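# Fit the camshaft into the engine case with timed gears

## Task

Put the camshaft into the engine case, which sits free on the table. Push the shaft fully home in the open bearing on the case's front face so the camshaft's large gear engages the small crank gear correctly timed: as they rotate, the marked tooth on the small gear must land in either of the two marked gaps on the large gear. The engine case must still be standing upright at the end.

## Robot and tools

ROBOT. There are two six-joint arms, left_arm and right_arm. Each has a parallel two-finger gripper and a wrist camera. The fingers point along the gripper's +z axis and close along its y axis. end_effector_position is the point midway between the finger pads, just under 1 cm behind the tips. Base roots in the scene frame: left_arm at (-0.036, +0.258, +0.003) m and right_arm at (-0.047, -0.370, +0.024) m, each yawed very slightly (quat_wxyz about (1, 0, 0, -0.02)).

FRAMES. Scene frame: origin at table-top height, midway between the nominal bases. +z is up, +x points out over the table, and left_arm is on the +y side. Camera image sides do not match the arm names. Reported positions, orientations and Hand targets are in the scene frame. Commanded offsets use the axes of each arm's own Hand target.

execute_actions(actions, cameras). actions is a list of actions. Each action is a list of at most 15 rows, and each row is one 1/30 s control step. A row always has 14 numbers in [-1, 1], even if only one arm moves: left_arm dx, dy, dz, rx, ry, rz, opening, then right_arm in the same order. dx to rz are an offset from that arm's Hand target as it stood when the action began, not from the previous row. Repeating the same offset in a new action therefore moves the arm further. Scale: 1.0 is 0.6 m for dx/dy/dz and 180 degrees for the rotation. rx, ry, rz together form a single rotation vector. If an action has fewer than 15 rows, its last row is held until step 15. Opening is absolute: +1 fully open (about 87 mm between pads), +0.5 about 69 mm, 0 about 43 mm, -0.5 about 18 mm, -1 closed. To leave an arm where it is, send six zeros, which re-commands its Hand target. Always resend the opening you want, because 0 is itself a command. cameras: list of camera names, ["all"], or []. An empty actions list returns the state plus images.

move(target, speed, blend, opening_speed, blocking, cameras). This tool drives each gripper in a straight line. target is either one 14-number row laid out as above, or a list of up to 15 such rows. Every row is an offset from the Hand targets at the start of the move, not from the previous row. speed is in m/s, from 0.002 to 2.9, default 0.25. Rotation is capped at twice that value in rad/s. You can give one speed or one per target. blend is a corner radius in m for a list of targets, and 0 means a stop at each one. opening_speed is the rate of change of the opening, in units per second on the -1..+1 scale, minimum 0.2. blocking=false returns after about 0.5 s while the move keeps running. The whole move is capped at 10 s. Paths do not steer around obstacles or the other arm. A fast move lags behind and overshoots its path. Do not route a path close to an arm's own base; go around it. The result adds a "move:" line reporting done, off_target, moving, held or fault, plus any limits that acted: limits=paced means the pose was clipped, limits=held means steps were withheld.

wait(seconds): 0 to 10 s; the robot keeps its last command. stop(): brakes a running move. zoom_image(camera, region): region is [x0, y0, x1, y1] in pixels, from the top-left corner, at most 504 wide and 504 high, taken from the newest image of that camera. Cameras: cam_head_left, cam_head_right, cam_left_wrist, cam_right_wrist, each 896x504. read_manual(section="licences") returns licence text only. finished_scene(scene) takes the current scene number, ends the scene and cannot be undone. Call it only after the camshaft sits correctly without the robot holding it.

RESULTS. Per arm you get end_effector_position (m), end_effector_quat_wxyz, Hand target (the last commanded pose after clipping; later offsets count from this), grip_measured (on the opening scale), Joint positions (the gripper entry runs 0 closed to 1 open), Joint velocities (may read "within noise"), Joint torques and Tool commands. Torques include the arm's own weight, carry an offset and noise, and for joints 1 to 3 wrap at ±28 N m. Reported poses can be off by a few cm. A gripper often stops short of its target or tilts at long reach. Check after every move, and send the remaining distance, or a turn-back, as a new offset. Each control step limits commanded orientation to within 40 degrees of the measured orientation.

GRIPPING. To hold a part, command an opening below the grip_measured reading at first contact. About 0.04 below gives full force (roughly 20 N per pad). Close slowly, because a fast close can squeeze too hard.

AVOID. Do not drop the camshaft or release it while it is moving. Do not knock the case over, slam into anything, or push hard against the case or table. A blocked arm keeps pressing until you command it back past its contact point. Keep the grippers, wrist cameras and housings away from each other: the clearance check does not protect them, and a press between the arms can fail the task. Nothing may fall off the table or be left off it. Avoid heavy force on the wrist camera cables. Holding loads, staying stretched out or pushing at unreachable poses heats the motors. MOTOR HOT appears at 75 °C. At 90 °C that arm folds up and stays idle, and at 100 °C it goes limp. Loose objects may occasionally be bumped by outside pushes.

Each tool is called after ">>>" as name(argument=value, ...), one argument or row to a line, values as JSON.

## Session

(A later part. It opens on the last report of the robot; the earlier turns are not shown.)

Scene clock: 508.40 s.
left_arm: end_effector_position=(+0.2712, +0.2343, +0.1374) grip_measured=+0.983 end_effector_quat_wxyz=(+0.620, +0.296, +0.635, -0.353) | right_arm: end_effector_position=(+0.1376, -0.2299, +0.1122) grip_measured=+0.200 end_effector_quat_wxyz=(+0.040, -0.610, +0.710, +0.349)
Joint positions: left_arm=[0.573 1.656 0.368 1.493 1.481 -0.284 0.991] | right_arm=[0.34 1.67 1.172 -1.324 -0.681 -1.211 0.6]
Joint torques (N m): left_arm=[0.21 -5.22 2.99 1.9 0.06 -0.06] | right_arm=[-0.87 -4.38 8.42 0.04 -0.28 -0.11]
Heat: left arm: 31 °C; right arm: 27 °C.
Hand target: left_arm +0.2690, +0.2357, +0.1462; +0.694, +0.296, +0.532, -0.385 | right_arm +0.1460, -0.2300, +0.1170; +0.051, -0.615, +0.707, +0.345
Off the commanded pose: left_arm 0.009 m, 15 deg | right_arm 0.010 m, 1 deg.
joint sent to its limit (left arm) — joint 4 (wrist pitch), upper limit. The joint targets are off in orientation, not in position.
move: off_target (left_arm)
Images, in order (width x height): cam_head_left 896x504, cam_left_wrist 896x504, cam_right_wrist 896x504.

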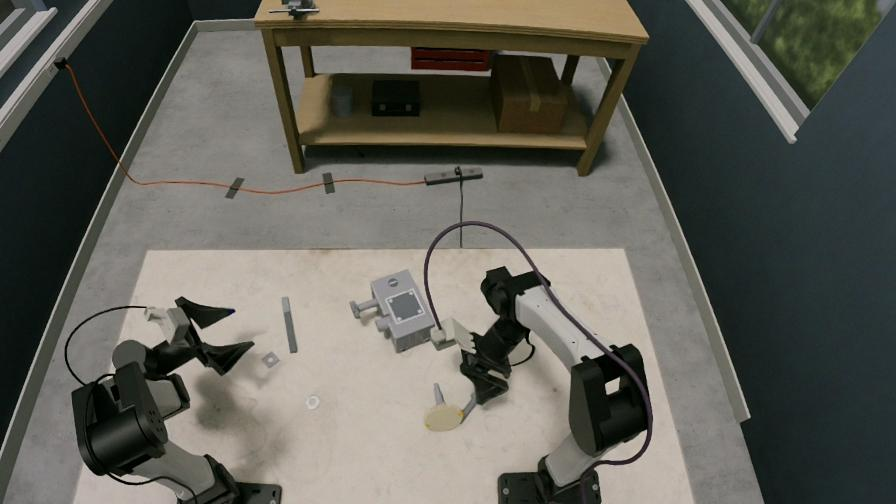

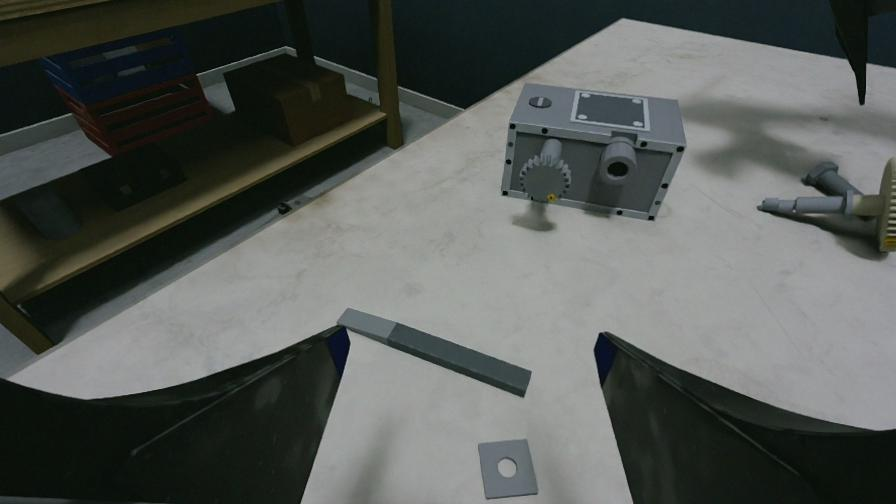

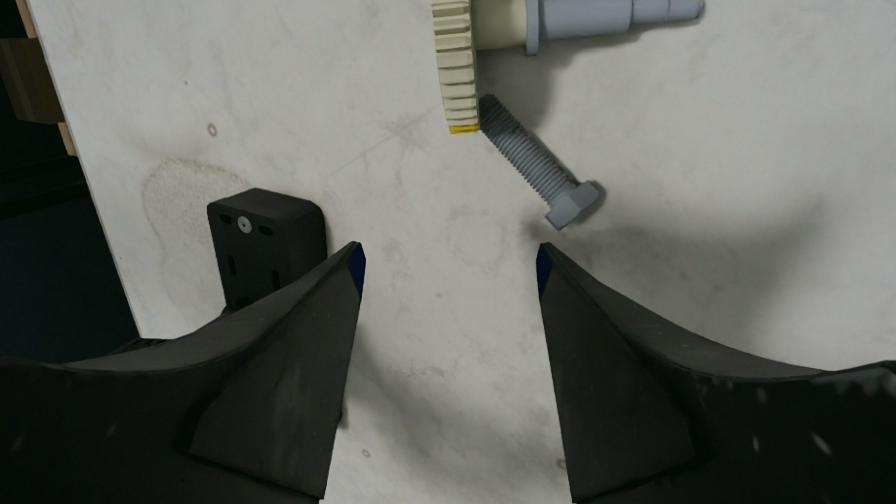

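>>> move(
  target=[0,0,0,0,0,0,1,0,-0.006,0.095,0,0,-0.022,0.2],
  speed=0.12,
  cameras=["cam_right_wrist"],
)

Scene clock: 524.13 s.
left_arm: end_effector_position=(+0.2712, +0.2343, +0.1374) grip_measured=+0.983 end_effector_quat_wxyz=(+0.620, +0.296, +0.635, -0.353) | right_arm: end_effector_position=(+0.1324, -0.2022, +0.0739) grip_measured=+0.200 end_effector_quat_wxyz=(-0.062, +0.641, -0.687, -0.336)
Joint positions: left_arm=[0.573 1.656 0.368 1.493 1.481 -0.284 0.991] | right_arm=[0.455 1.67 1.035 -1.064 -0.687 -1.135 0.6]
Joint torques (N m): left_arm=[0.2 -5.22 2.99 1.91 0.06 -0.06] | right_arm=[0.61 -4.67 4.37 0.51 -0.42 0.12]
Heat: left arm: 31 °C; right arm: 26 °C.
Hand target: left_arm +0.2690, +0.2357, +0.1462; +0.694, +0.296, +0.532, -0.385 | right_arm +0.1291, -0.1986, +0.0723; -0.063, +0.639, -0.685, -0.343
Off the commanded pose: left_arm 0.009 m, 15 deg | right_arm 0.005 m, 1 deg.
joint sent to its limit (left arm) — joint 4 (wrist pitch), upper limit. The joint targets are off in orientation, not in position.
move: off_target (left_arm)
Images, in order (width x height): cam_right_wrist 896x504.

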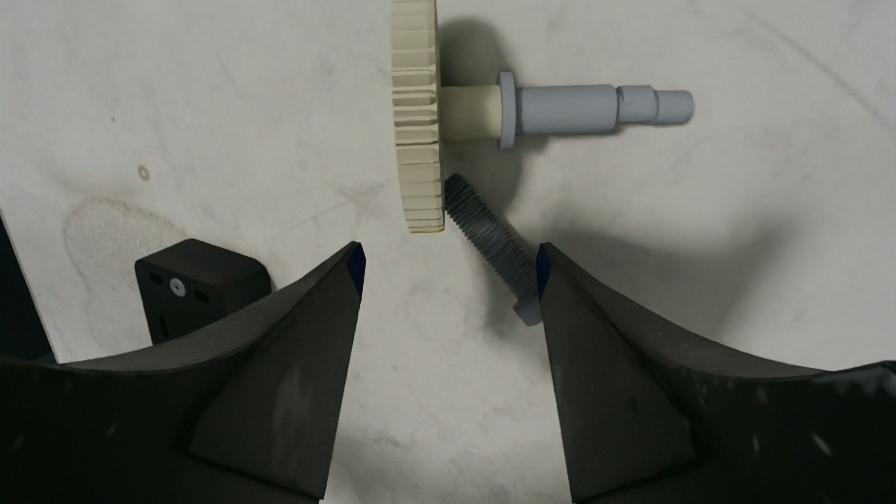

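>>> move(
  target=[0,0,0,0,0,0,1,0,0.014,0.06,0,0,0,0.2],
  speed=0.08,
  cameras=["cam_right_wrist"],
)

Scene clock: 533.20 s.
left_arm: end_effector_position=(+0.2712, +0.2343, +0.1374) grip_measured=+0.983 end_effector_quat_wxyz=(+0.620, +0.296, +0.635, -0.353) | right_arm: end_effector_position=(+0.1113, -0.1830, +0.0467) grip_measured=+0.200 end_effector_quat_wxyz=(-0.056, +0.639, -0.689, -0.338)
Joint positions: left_arm=[0.573 1.656 0.368 1.493 1.481 -0.284 0.991] | right_arm=[0.555 1.67 0.915 -0.874 -0.696 -1.004 0.6]
Joint torques (N m): left_arm=[0.17 -5.23 2.99 1.9 0.06 -0.06] | right_arm=[0.53 -5.57 4.27 0.67 -0.42 0.13]
Heat: left arm: 31 °C; right arm: 25 °C.
Hand target: left_arm +0.2690, +0.2357, +0.1462; +0.694, +0.296, +0.532, -0.385 | right_arm +0.1087, -0.1792, +0.0483; -0.063, +0.639, -0.685, -0.343
Off the commanded pose: left_arm 0.009 m, 15 deg | right_arm 0.005 m, 1 deg.
joint sent to its limit (left arm) — joint 4 (wrist pitch), upper limit. The joint targets are off in orientation, not in position.
move: off_target (left_arm)
Images, in order (width x height): cam_right_wrist 896x504.

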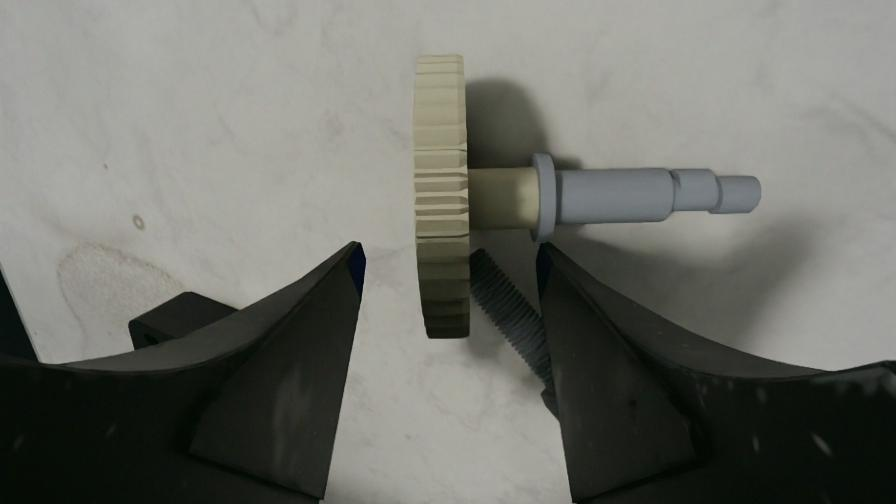

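>>> move(
  target=[
    [0,0,0,0,0,0,1,0,0.003,-0.012,0,0,0,0.2],
    [0,0,0,0,0,0,1,0,0.003,-0.012,0,0,0,-0.85],
  ],
  speed=0.08,
  opening_speed=0.6,
  cameras=["cam_right_wrist"],
)

Scene clock: 544.50 s.
left_arm: end_effector_position=(+0.2712, +0.2343, +0.1374) grip_measured=+0.983 end_effector_quat_wxyz=(+0.620, +0.296, +0.635, -0.353) | right_arm: end_effector_position=(+0.1082, -0.1847, +0.0482) grip_measured=-0.850 end_effector_quat_wxyz=(-0.050, +0.637, -0.690, -0.339)
Joint positions: left_arm=[0.573 1.656 0.368 1.493 1.481 -0.284 0.991] | right_arm=[0.555 1.666 0.915 -0.891 -0.696 -1.003 0.075]
Joint torques (N m): left_arm=[0.23 -5.22 3 1.9 0.06 -0.07] | right_arm=[-0.62 -6.26 5.34 0.42 -0.4 -0.07]
Heat: left arm: 31 °C; right arm: 25 °C.
Hand target: left_arm +0.2690, +0.2357, +0.1462; +0.694, +0.296, +0.532, -0.385 | right_arm +0.1095, -0.1833, +0.0545; -0.063, +0.639, -0.685, -0.343
Off the commanded pose: left_arm 0.009 m, 15 deg | right_arm 0.007 m, 2 deg.
joint sent to its limit (left arm) — joint 4 (wrist pitch), upper limit. The joint targets are off in orientation, not in position.
move: off_target (left_arm)
Images, in order (width x height): cam_right_wrist 896x504.

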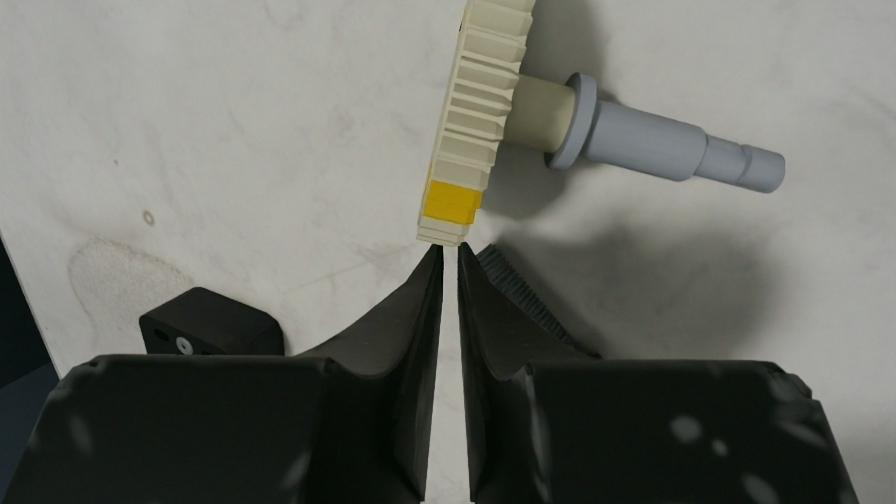

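>>> move(
  target=[
    [0,0,0,0,0,0,1,0,0,-0.12,0,0,0,-0.85],
    [0,0,0,0,0,0,1,0,0,-0.12,0,0,0,0.2],
  ],
  speed=0.12,
  cameras=["all"],
)

>>> zoom_image(
  camera="cam_head_left",
  region=[380, 330, 540, 460],
)

Scene clock: 554.67 s.
left_arm: end_effector_position=(+0.2712, +0.2343, +0.1374) grip_measured=+0.983 end_effector_quat_wxyz=(+0.620, +0.296, +0.635, -0.353) | right_arm: end_effector_position=(+0.1259, -0.2238, +0.1012) grip_measured=+0.200 end_effector_quat_wxyz=(-0.045, +0.632, -0.690, -0.350)
Joint positions: left_arm=[0.573 1.656 0.368 1.493 1.481 -0.284 0.991] | right_arm=[0.379 1.642 1.099 -1.263 -0.689 -1.231 0.6]
Joint torques (N m): left_arm=[0.18 -5.22 2.96 1.9 0.06 -0.06] | right_arm=[-0.73 -5.29 8.42 0.07 -0.27 -0.13]
Heat: left arm: 31 °C; right arm: 24 °C.
Hand target: left_arm +0.2690, +0.2357, +0.1462; +0.694, +0.296, +0.532, -0.385 | right_arm +0.1349, -0.2229, +0.1090; +0.063, -0.639, +0.685, +0.343
Off the commanded pose: left_arm 0.009 m, 15 deg | right_arm 0.012 m, 2 deg.
joint sent to its limit (left arm) — joint 4 (wrist pitch), upper limit. The joint targets are off in orientation, not in position.
move: off_target (left_arm, right_arm); target 2's new opening was sent with right_arm's hand 0.012 m and 2 deg from that target

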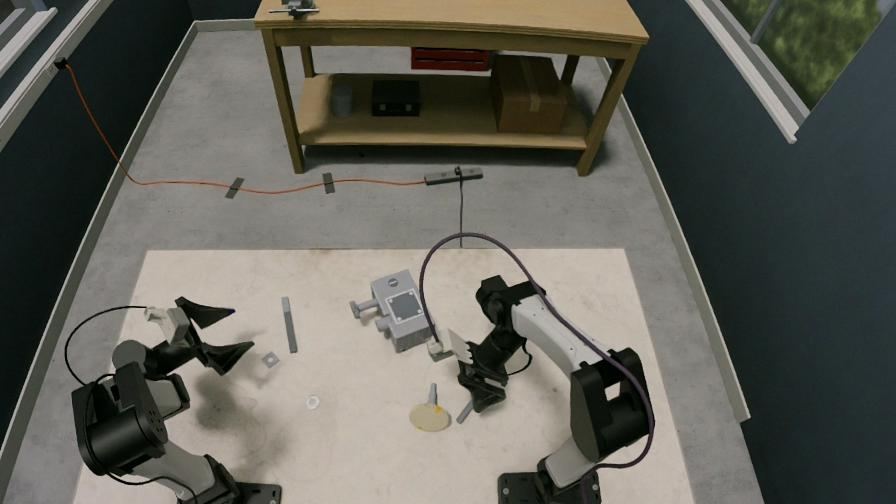

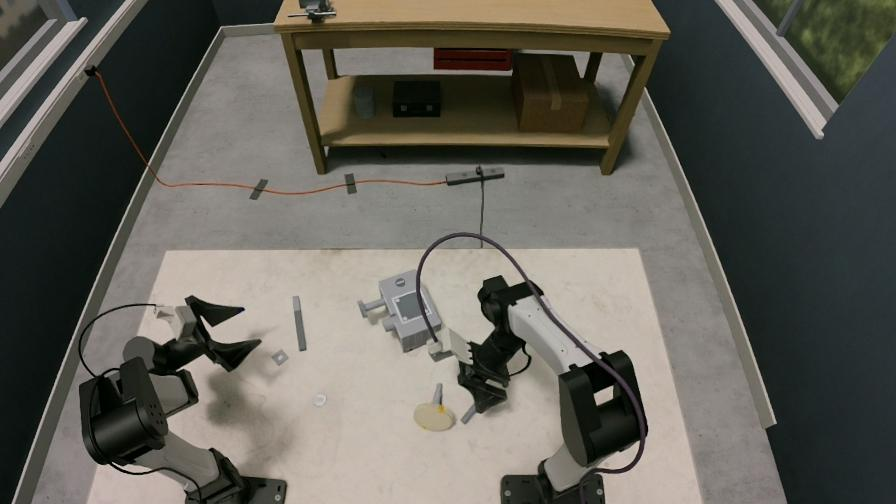

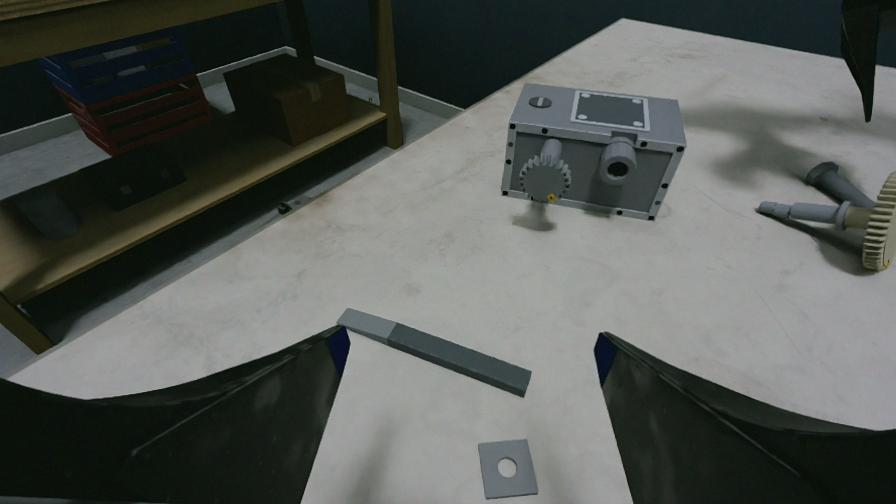

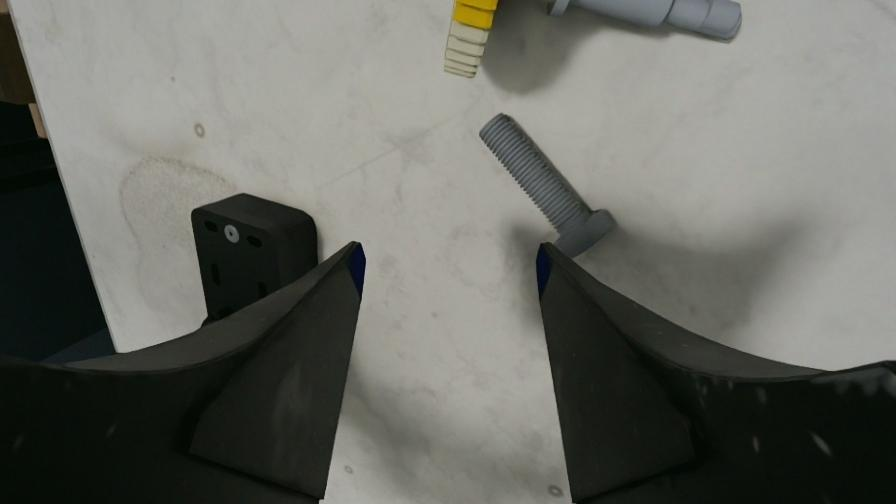

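Scaled by 3.150 from the camera's 896x504 image, which has a finer 1280x720 frame.

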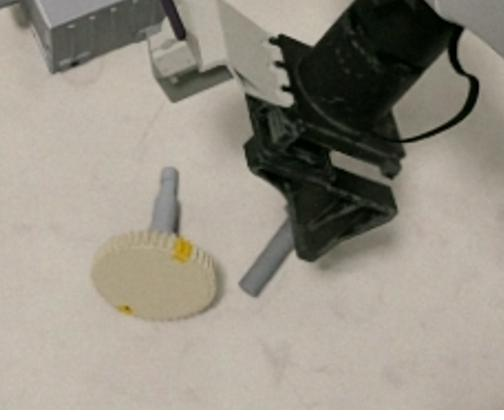

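>>> move(
  target=[0,0,0,0,0,0,1,-0.113,-0.025,-0.007,0.023,0.089,0.081,0.4],
  speed=0.15,
  cameras=["cam_right_wrist","cam_head_left"],
)

>>> zoom_image(
  camera="cam_head_left",
  region=[380, 330, 540, 460],
)

Scene clock: 578.73 s.
left_arm: end_effector_position=(+0.2712, +0.2343, +0.1374) grip_measured=+0.983 end_effector_quat_wxyz=(+0.620, +0.296, +0.635, -0.353) | right_arm: end_effector_position=(+0.1583, -0.1717, +0.1367) grip_measured=+0.400 end_effector_quat_wxyz=(-0.060, -0.585, +0.774, +0.235)
Joint positions: left_arm=[0.573 1.656 0.368 1.493 1.481 -0.284 0.991] | right_arm=[0.624 1.873 1.563 -1.424 -0.464 -0.751 0.7]
Joint torques (N m): left_arm=[0.21 -5.23 3 1.9 0.06 -0.06] | right_arm=[0.5 -6.01 8.83 0.18 -0.12 0.14]
Heat: left arm: 31 °C; right arm: 24 °C.
Hand target: left_arm +0.2690, +0.2357, +0.1462; +0.694, +0.296, +0.532, -0.385 | right_arm +0.1620, -0.1680, +0.1419; -0.054, -0.586, +0.775, +0.231
Off the commanded pose: left_arm 0.009 m, 15 deg | right_arm 0.007 m, 1 deg.
joint sent to its limit (left arm) — joint 4 (wrist pitch), upper limit. The joint targets are off in orientation, not in position.
move: off_target (left_arm)
Images, in order (width x height): cam_head_left 896x504, cam_right_wrist 896x504.

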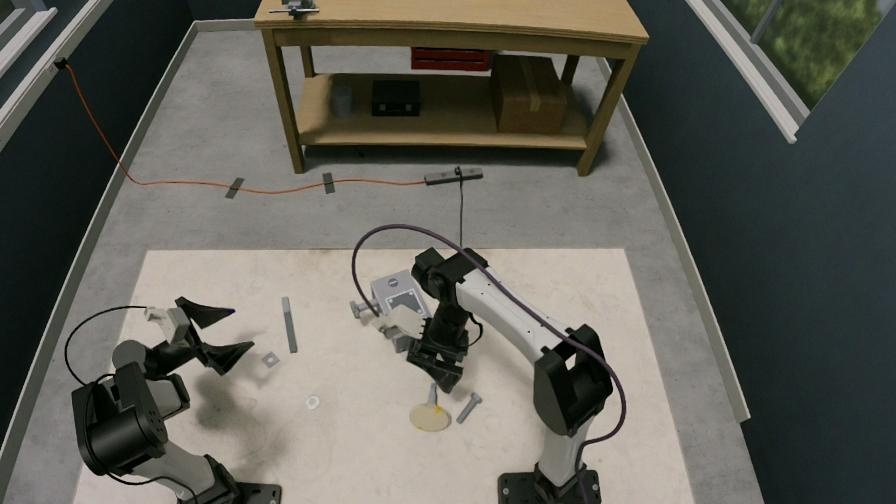

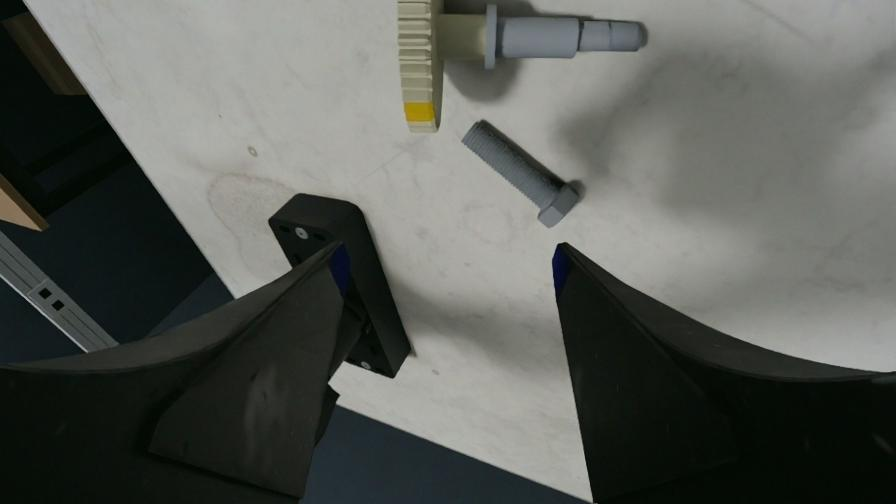

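Scaled by 3.150 from the camera's 896x504 image, which has a finer 1280x720 frame.

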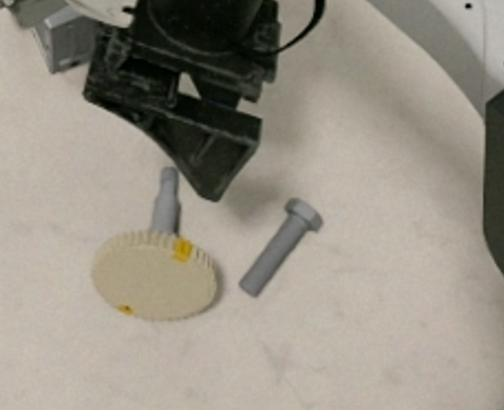

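>>> move(
  target=[0,0,0,0,0,0,1,0,0.024,0.09,0,0,0,0.3],
  speed=0.12,
  cameras=["cam_right_wrist"],
)

Scene clock: 585.07 s.
left_arm: end_effector_position=(+0.2712, +0.2343, +0.1374) grip_measured=+0.983 end_effector_quat_wxyz=(+0.620, +0.296, +0.635, -0.353) | right_arm: end_effector_position=(+0.1322, -0.1516, +0.0949) grip_measured=+0.300 end_effector_quat_wxyz=(-0.066, -0.585, +0.775, +0.228)
Joint positions: left_arm=[0.573 1.656 0.368 1.493 1.481 -0.284 0.991] | right_arm=[0.726 1.861 1.382 -1.217 -0.464 -0.638 0.65]
Joint torques (N m): left_arm=[0.2 -5.22 2.99 1.89 0.06 -0.07] | right_arm=[0.4 -8.39 4.62 0.52 -0.24 0.14]
Heat: left arm: 31 °C; right arm: 24 °C.
Hand target: left_arm +0.2690, +0.2357, +0.1462; +0.694, +0.296, +0.532, -0.385 | right_arm +0.1303, -0.1490, +0.1001; -0.054, -0.586, +0.775, +0.231
Off the commanded pose: left_arm 0.009 m, 15 deg | right_arm 0.006 m, 1 deg.
joint sent to its limit (left arm) — joint 4 (wrist pitch), upper limit. The joint targets are off in orientation, not in position.
move: off_target (left_arm)
Images, in order (width x height): cam_right_wrist 896x504.

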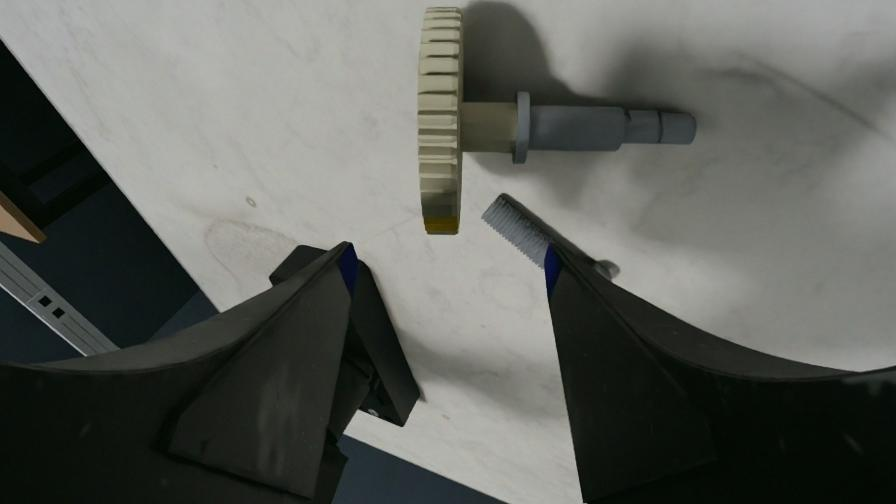

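>>> move(
  target=[
    [0,0,0,0,0,0,1,0,0.006,0.046,0,0,0,0.3],
    [0,0,0,0,0,0,1,0,0.006,0.046,0,0,0,0.2],
  ],
  speed=0.08,
  cameras=["cam_right_wrist"],
)

Scene clock: 591.07 s.
left_arm: end_effector_position=(+0.2712, +0.2343, +0.1374) grip_measured=+0.983 end_effector_quat_wxyz=(+0.620, +0.296, +0.635, -0.353) | right_arm: end_effector_position=(+0.1196, -0.1435, +0.0725) grip_measured=+0.200 end_effector_quat_wxyz=(-0.065, -0.585, +0.776, +0.226)
Joint positions: left_arm=[0.573 1.656 0.368 1.493 1.481 -0.284 0.991] | right_arm=[0.772 1.86 1.29 -1.1 -0.464 -0.586 0.6]
Joint torques (N m): left_arm=[0.21 -5.22 2.99 1.9 0.06 -0.07] | right_arm=[0.42 -8.09 4.67 0.57 -0.27 0.16]
Heat: left arm: 31 °C; right arm: 25 °C.
Hand target: left_arm +0.2690, +0.2357, +0.1462; +0.694, +0.296, +0.532, -0.385 | right_arm +0.1172, -0.1401, +0.0771; -0.054, -0.586, +0.775, +0.231
Off the commanded pose: left_arm 0.009 m, 15 deg | right_arm 0.006 m, 1 deg.
joint sent to its limit (left arm) — joint 4 (wrist pitch), upper limit. The joint targets are off in orientation, not in position.
move: off_target (left_arm)
Images, in order (width x height): cam_right_wrist 896x504.

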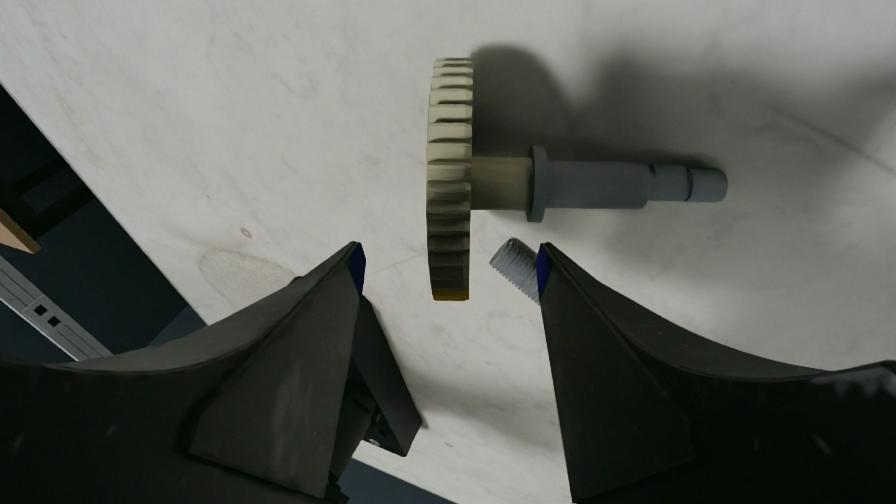

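>>> move(
  target=[0,0,0,0,0,0,1,0,0,0.004,0,0,0,-0.85],
  speed=0.05,
  opening_speed=0.6,
  cameras=["cam_right_wrist"],
)

Scene clock: 600.00 s.
left_arm: end_effector_position=(+0.2712, +0.2343, +0.1374) grip_measured=+0.983 end_effector_quat_wxyz=(+0.620, +0.296, +0.635, -0.353) | right_arm: end_effector_position=(+0.1190, -0.1429, +0.0707) grip_measured=-0.652 end_effector_quat_wxyz=(-0.064, -0.584, +0.777, +0.227)
Joint positions: left_arm=[0.573 1.656 0.368 1.493 1.481 -0.284 0.991] | right_arm=[0.773 1.86 1.282 -1.09 -0.466 -0.581 0.174]
Joint torques (N m): left_arm=[0.18 -5.24 2.97 1.9 0.05 -0.06] | right_arm=[0.57 -7.99 4.7 0.58 -0.26 0.13]
Heat: left arm: 31 °C; right arm: 26 °C.
Hand target: left_arm +0.2690, +0.2357, +0.1462; +0.694, +0.296, +0.532, -0.385 | right_arm +0.1164, -0.1394, +0.0750; -0.054, -0.586, +0.775, +0.231
Off the commanded pose: left_arm 0.009 m, 15 deg | right_arm 0.006 m, 1 deg.
joint sent to its limit (left arm) — joint 4 (wrist pitch), upper limit. The joint targets are off in orientation, not in position.
move: off_target (left_arm)
Images, in order (width x height): cam_right_wrist 896x504.

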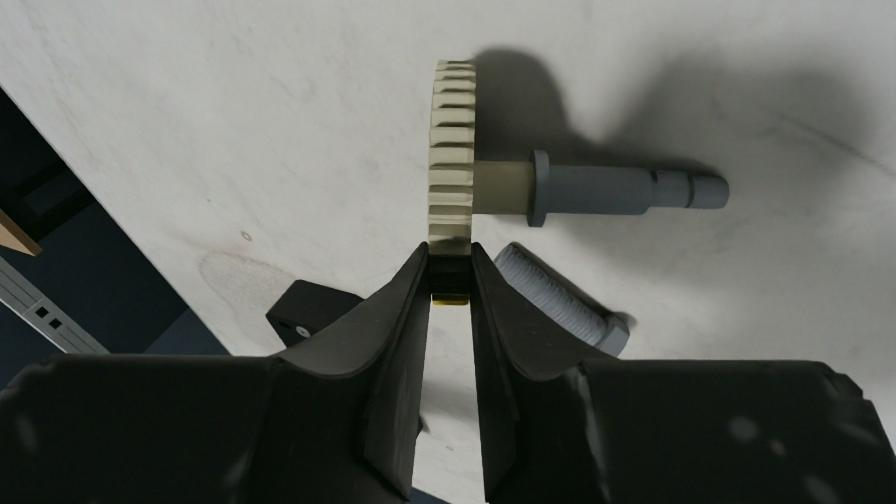

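>>> move(
  target=[
    [0,0,0,0,0,0,1,-0.027,0.06,-0.1255,0,0,0,-0.85],
    [0,0,0,0,0,0,1,-0.338,-0.005,-0.026,0.218,-0.133,0.247,-0.85],
  ],
  blend=[0.02,0],
  speed=0.15,
  cameras=["all"],
)

>>> zoom_image(
  camera="cam_left_wrist",
  region=[480, 60, 896, 300],
)

Scene clock: 630.00 s.
left_arm: end_effector_position=(+0.2712, +0.2343, +0.1374) grip_measured=+0.983 end_effector_quat_wxyz=(+0.620, +0.296, +0.635, -0.353) | right_arm: end_effector_position=(+0.1824, +0.0350, +0.1121) grip_measured=-0.652 end_effector_quat_wxyz=(+0.194, -0.191, +0.962, +0.029)
Joint positions: left_arm=[0.573 1.656 0.368 1.493 1.481 -0.284 0.991] | right_arm=[1.144 2.184 1.973 -1.066 0.268 0.671 0.174]
Joint torques (N m): left_arm=[0.2 -5.23 3.02 1.89 0.07 -0.06] | right_arm=[0.38 -8.88 10.43 1.21 0.46 0.2]
Heat: left arm: 31 °C; right arm: 29 °C.
Hand target: left_arm +0.2690, +0.2357, +0.1462; +0.694, +0.296, +0.532, -0.385 | right_arm +0.1869, +0.0446, +0.1256; +0.213, -0.184, +0.959, +0.041
Off the commanded pose: left_arm 0.009 m, 15 deg | right_arm 0.017 m, 3 deg.
joint sent to its limit (left arm) — joint 4 (wrist pitch), upper limit. The joint targets are off in orientation, not in position.
move: off_target (left_arm, right_arm)

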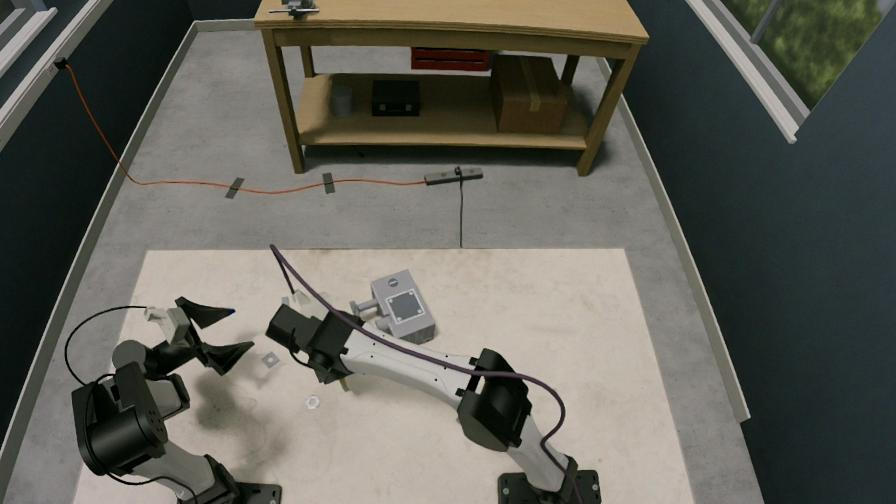

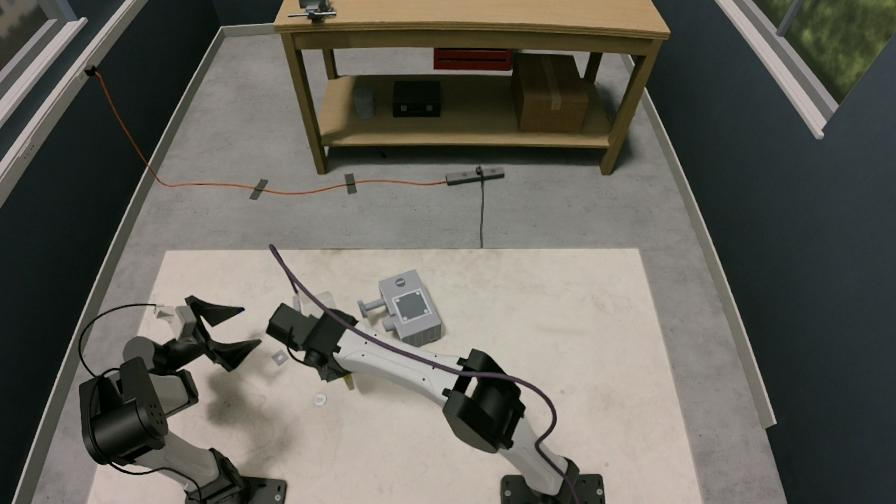

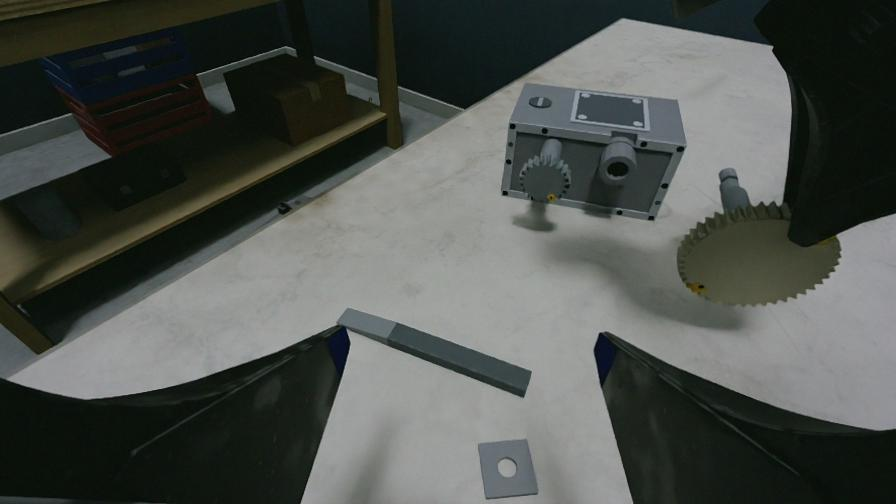

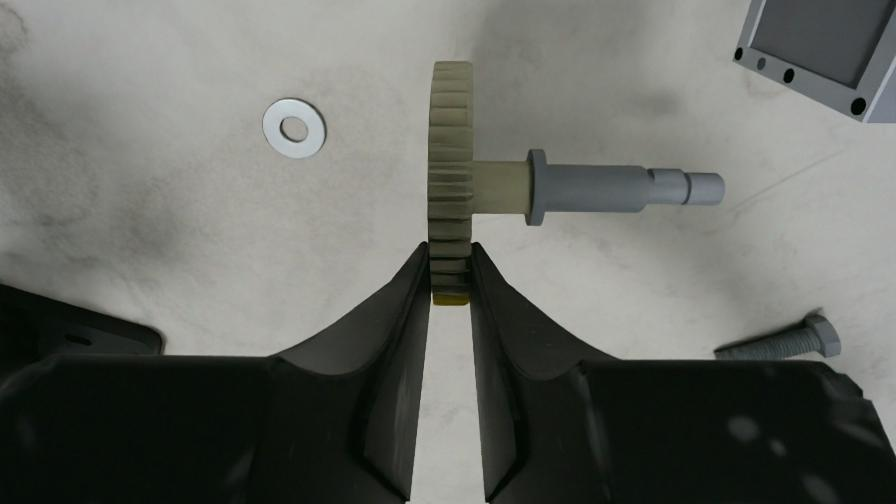

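Scaled by 1.212 from the camera's 896x504 image, which has a finer 1280x720 frame.

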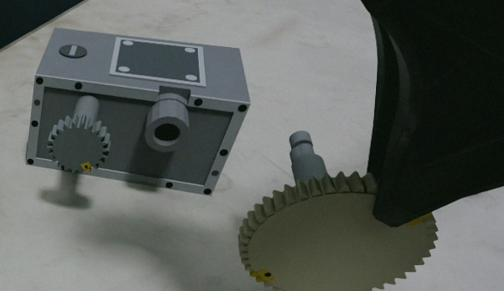

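>>> move(
  target=[0,0,0,0,0,0,1,-0.0715,0.0217,0.048,0,-0.039,0,-0.85],
  speed=0.1,
  cameras=["cam_left_wrist","cam_right_wrist"],
)

>>> zoom_image(
  camera="cam_left_wrist",
  region=[480, 60, 896, 300],
)

Scene clock: 667.63 s.
left_arm: end_effector_position=(+0.2712, +0.2343, +0.1374) grip_measured=+0.983 end_effector_quat_wxyz=(+0.620, +0.296, +0.635, -0.353) | right_arm: end_effector_position=(+0.2128, +0.0664, +0.1008) grip_measured=-0.652 end_effector_quat_wxyz=(+0.243, -0.190, +0.951, +0.035)
Joint positions: left_arm=[0.573 1.656 0.368 1.493 1.481 -0.284 0.991] | right_arm=[1.143 2.297 2.092 -0.991 0.334 0.642 0.174]
Joint torques (N m): left_arm=[0.18 -5.23 3 1.9 0.06 -0.06] | right_arm=[-1.13 -9.77 10.62 1.6 0.49 -0.03]
Heat: left arm: 31 °C; right arm: 34 °C.
Hand target: left_arm +0.2690, +0.2357, +0.1462; +0.694, +0.296, +0.532, -0.385 | right_arm +0.2295, +0.0755, +0.1178; +0.272, -0.181, +0.944, +0.052
Off the commanded pose: left_arm 0.009 m, 15 deg | right_arm 0.025 m, 4 deg.
joint sent to its limit (left arm) — joint 4 (wrist pitch), upper limit. The joint targets are off in orientation, not in position.
move: off_target (left_arm, right_arm)
Images, in order (width x height): cam_left_wrist 896x504, cam_right_wrist 896x504.

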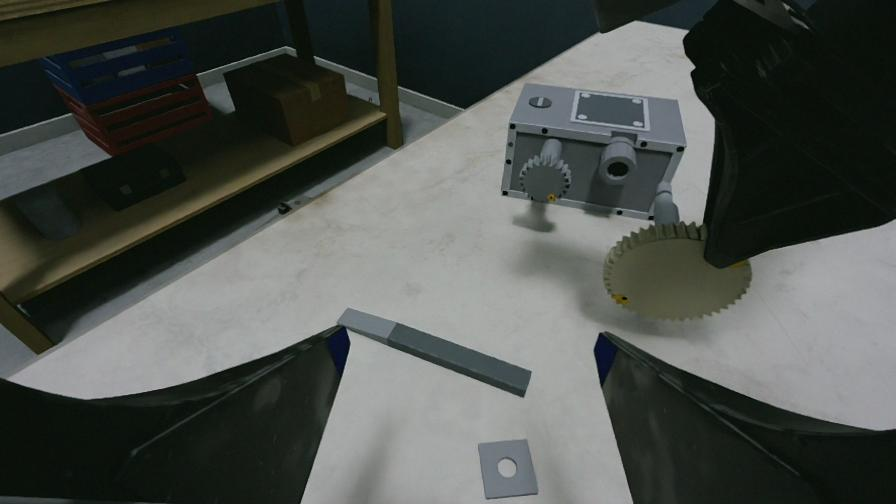

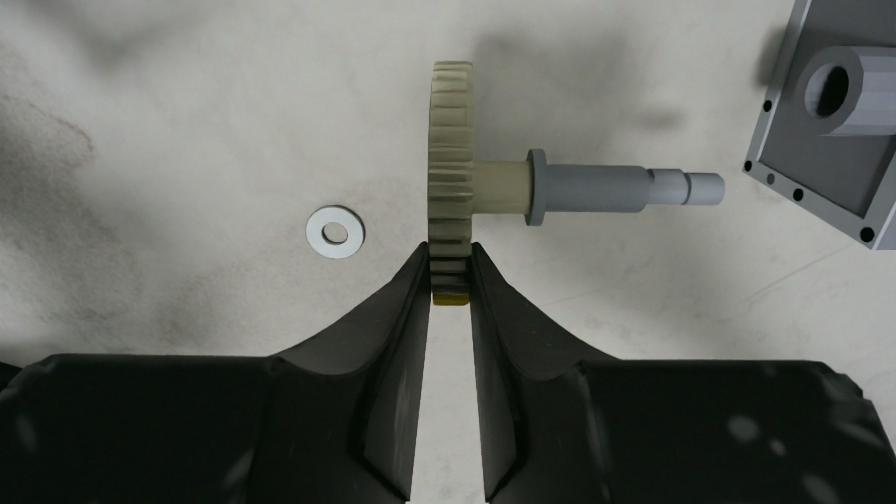

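Scaled by 1.212 from the camera's 896x504 image, which has a finer 1280x720 frame.

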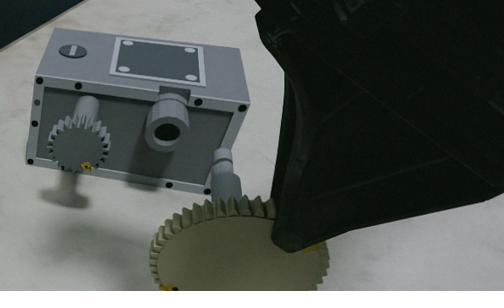

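>>> move(
  target=[0,0,0,0,0,0,1,-0.038,-0.013,0.024,-0.0094,0,0,-0.85],
  speed=0.06,
  cameras=["cam_left_wrist","cam_right_wrist"],
)

>>> zoom_image(
  camera="cam_left_wrist",
  region=[480, 60, 780, 320],
)

>>> zoom_image(
  camera="cam_right_wrist",
  region=[596, 40, 896, 260],
)

Scene clock: 693.47 s.
left_arm: end_effector_position=(+0.2712, +0.2343, +0.1374) grip_measured=+0.983 end_effector_quat_wxyz=(+0.620, +0.296, +0.635, -0.353) | right_arm: end_effector_position=(+0.2480, +0.0679, +0.1013) grip_measured=-0.652 end_effector_quat_wxyz=(+0.248, -0.187, +0.949, +0.047)
Joint positions: left_arm=[0.573 1.656 0.368 1.493 1.481 -0.284 0.991] | right_arm=[1.078 2.357 2.189 -0.985 0.303 0.583 0.174]
Joint torques (N m): left_arm=[0.2 -5.23 2.99 1.9 0.07 -0.06] | right_arm=[-0.39 -10 10.73 1.61 0.32 -0.04]
Heat: left arm: 31 °C; right arm: 35 °C.
Hand target: left_arm +0.2690, +0.2357, +0.1462; +0.694, +0.296, +0.532, -0.385 | right_arm +0.2575, +0.0783, +0.1178; +0.269, -0.185, +0.943, +0.066
Off the commanded pose: left_arm 0.009 m, 15 deg | right_arm 0.022 m, 3 deg.
joint sent to its limit (left arm) — joint 4 (wrist pitch), upper limit. The joint targets are off in orientation, not in position.
move: off_target (left_arm, right_arm)
Images, in order (width x height): cam_left_wrist 896x504, cam_right_wrist 896x504.

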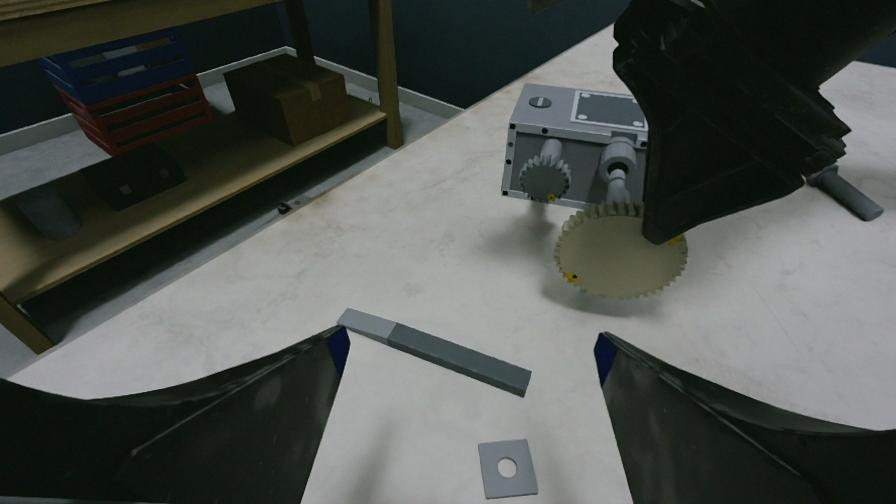

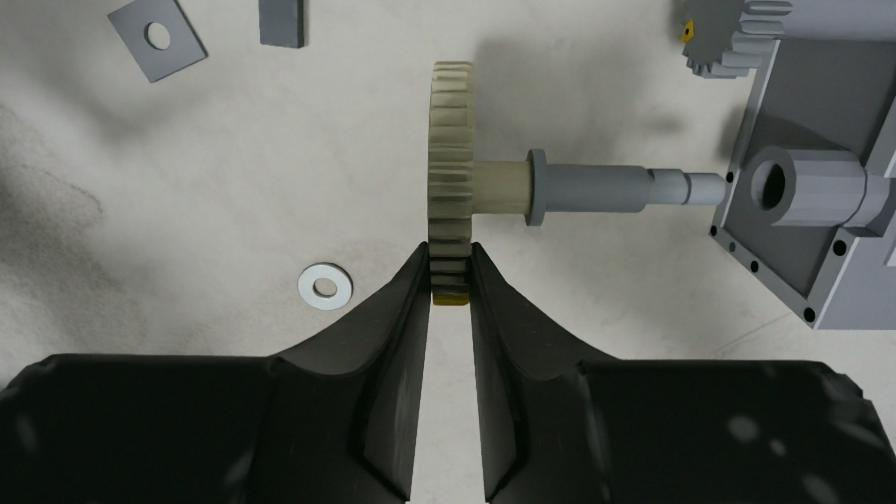

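Scaled by 1.680 from the camera's 896x504 image, which has a finer 1280x720 frame.

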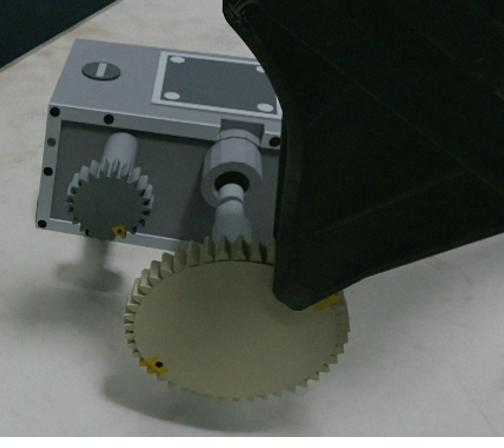

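Scaled by 1.680 from the camera's 896x504 image, which has a finer 1280x720 frame.

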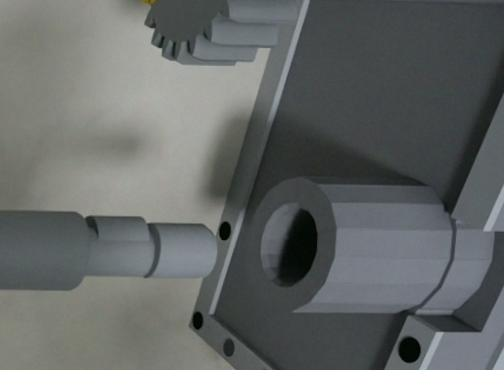

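>>> zoom_image(
  camera="cam_left_wrist",
  region=[590, 120, 660, 220],
)

Scaled by 5.040 from the camera's 896x504 image, which has a finer 1280x720 frame.

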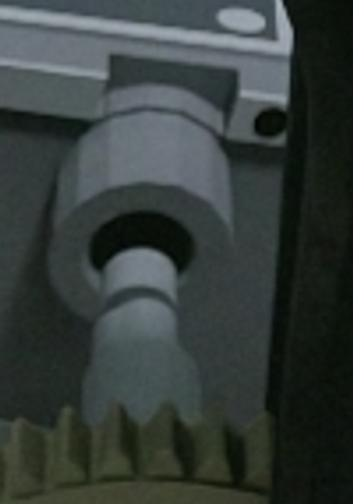

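>>> move(
  target=[0,0,0,0,0,0,1,-0.0076,0.0013,0.0049,0.0034,-0.0008,0.0209,-0.85],
  speed=0.06,
  cameras=["cam_left_wrist","cam_right_wrist"],
)

>>> zoom_image(
  camera="cam_left_wrist",
  region=[590, 120, 660, 220],
)

>>> zoom_image(
  camera="cam_right_wrist",
  region=[596, 40, 896, 260],
)

Scene clock: 755.93 s.
left_arm: end_effector_position=(+0.2712, +0.2343, +0.1374) grip_measured=+0.983 end_effector_quat_wxyz=(+0.620, +0.296, +0.635, -0.353) | right_arm: end_effector_position=(+0.2506, +0.0748, +0.1013) grip_measured=-0.652 end_effector_quat_wxyz=(+0.249, -0.168, +0.952, +0.054)
Joint positions: left_arm=[0.573 1.656 0.368 1.493 1.481 -0.284 0.991] | right_arm=[1.078 2.383 2.233 -0.995 0.302 0.62 0.174]
Joint torques (N m): left_arm=[0.18 -5.23 3 1.9 0.06 -0.06] | right_arm=[-0.85 -10.13 10.63 1.5 0.37 0.18]
Heat: left arm: 31 °C; right arm: 42 °C.
Hand target: left_arm +0.2690, +0.2357, +0.1462; +0.694, +0.296, +0.532, -0.385 | right_arm +0.2622, +0.0810, +0.1176; +0.269, -0.152, +0.949, +0.070
Off the commanded pose: left_arm 0.009 m, 15 deg | right_arm 0.021 m, 3 deg.
joint sent to its limit (left arm) — joint 4 (wrist pitch), upper limit. The joint targets are off in orientation, not in position.
move: off_target (left_arm, right_arm)
Images, in order (width x height): cam_left_wrist 896x504, cam_right_wrist 896x504.

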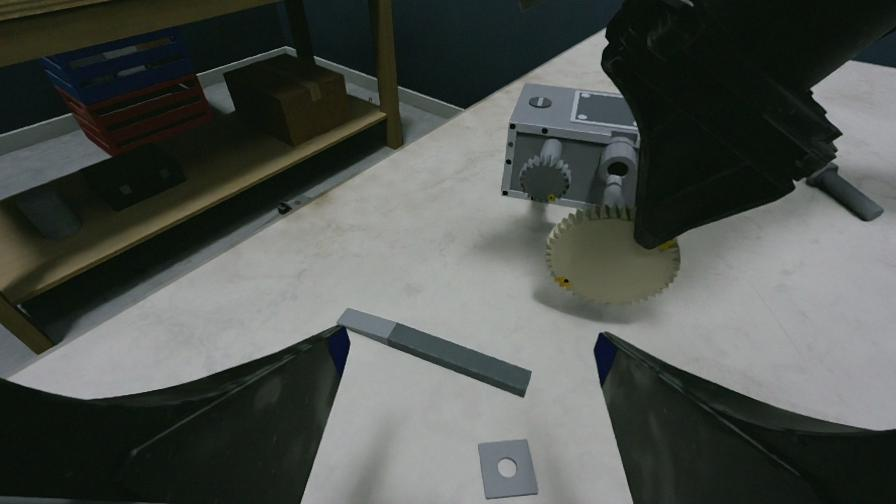

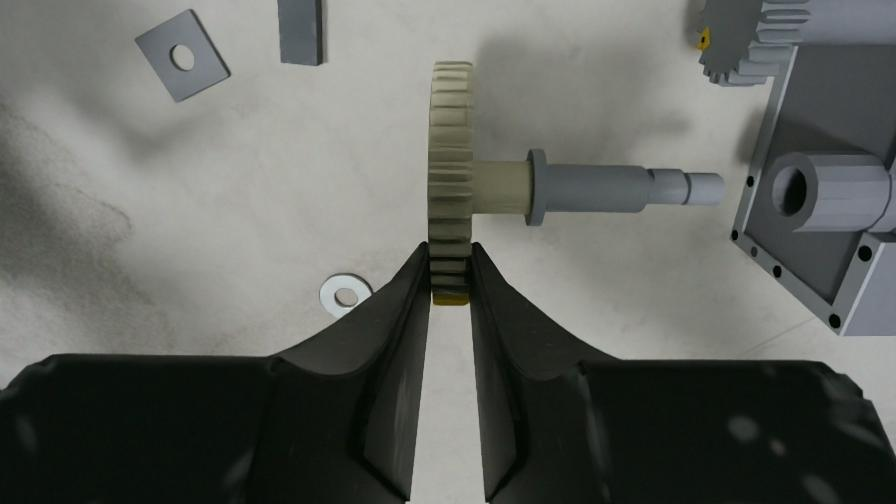

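Scaled by 5.040 from the camera's 896x504 image, which has a finer 1280x720 frame.

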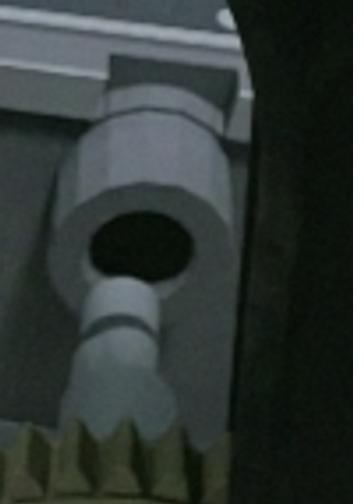

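Scaled by 1.680 from the camera's 896x504 image, which has a finer 1280x720 frame.

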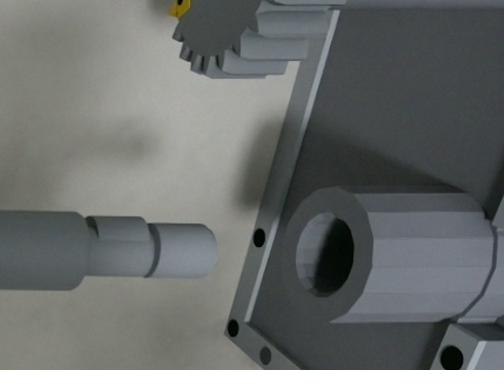

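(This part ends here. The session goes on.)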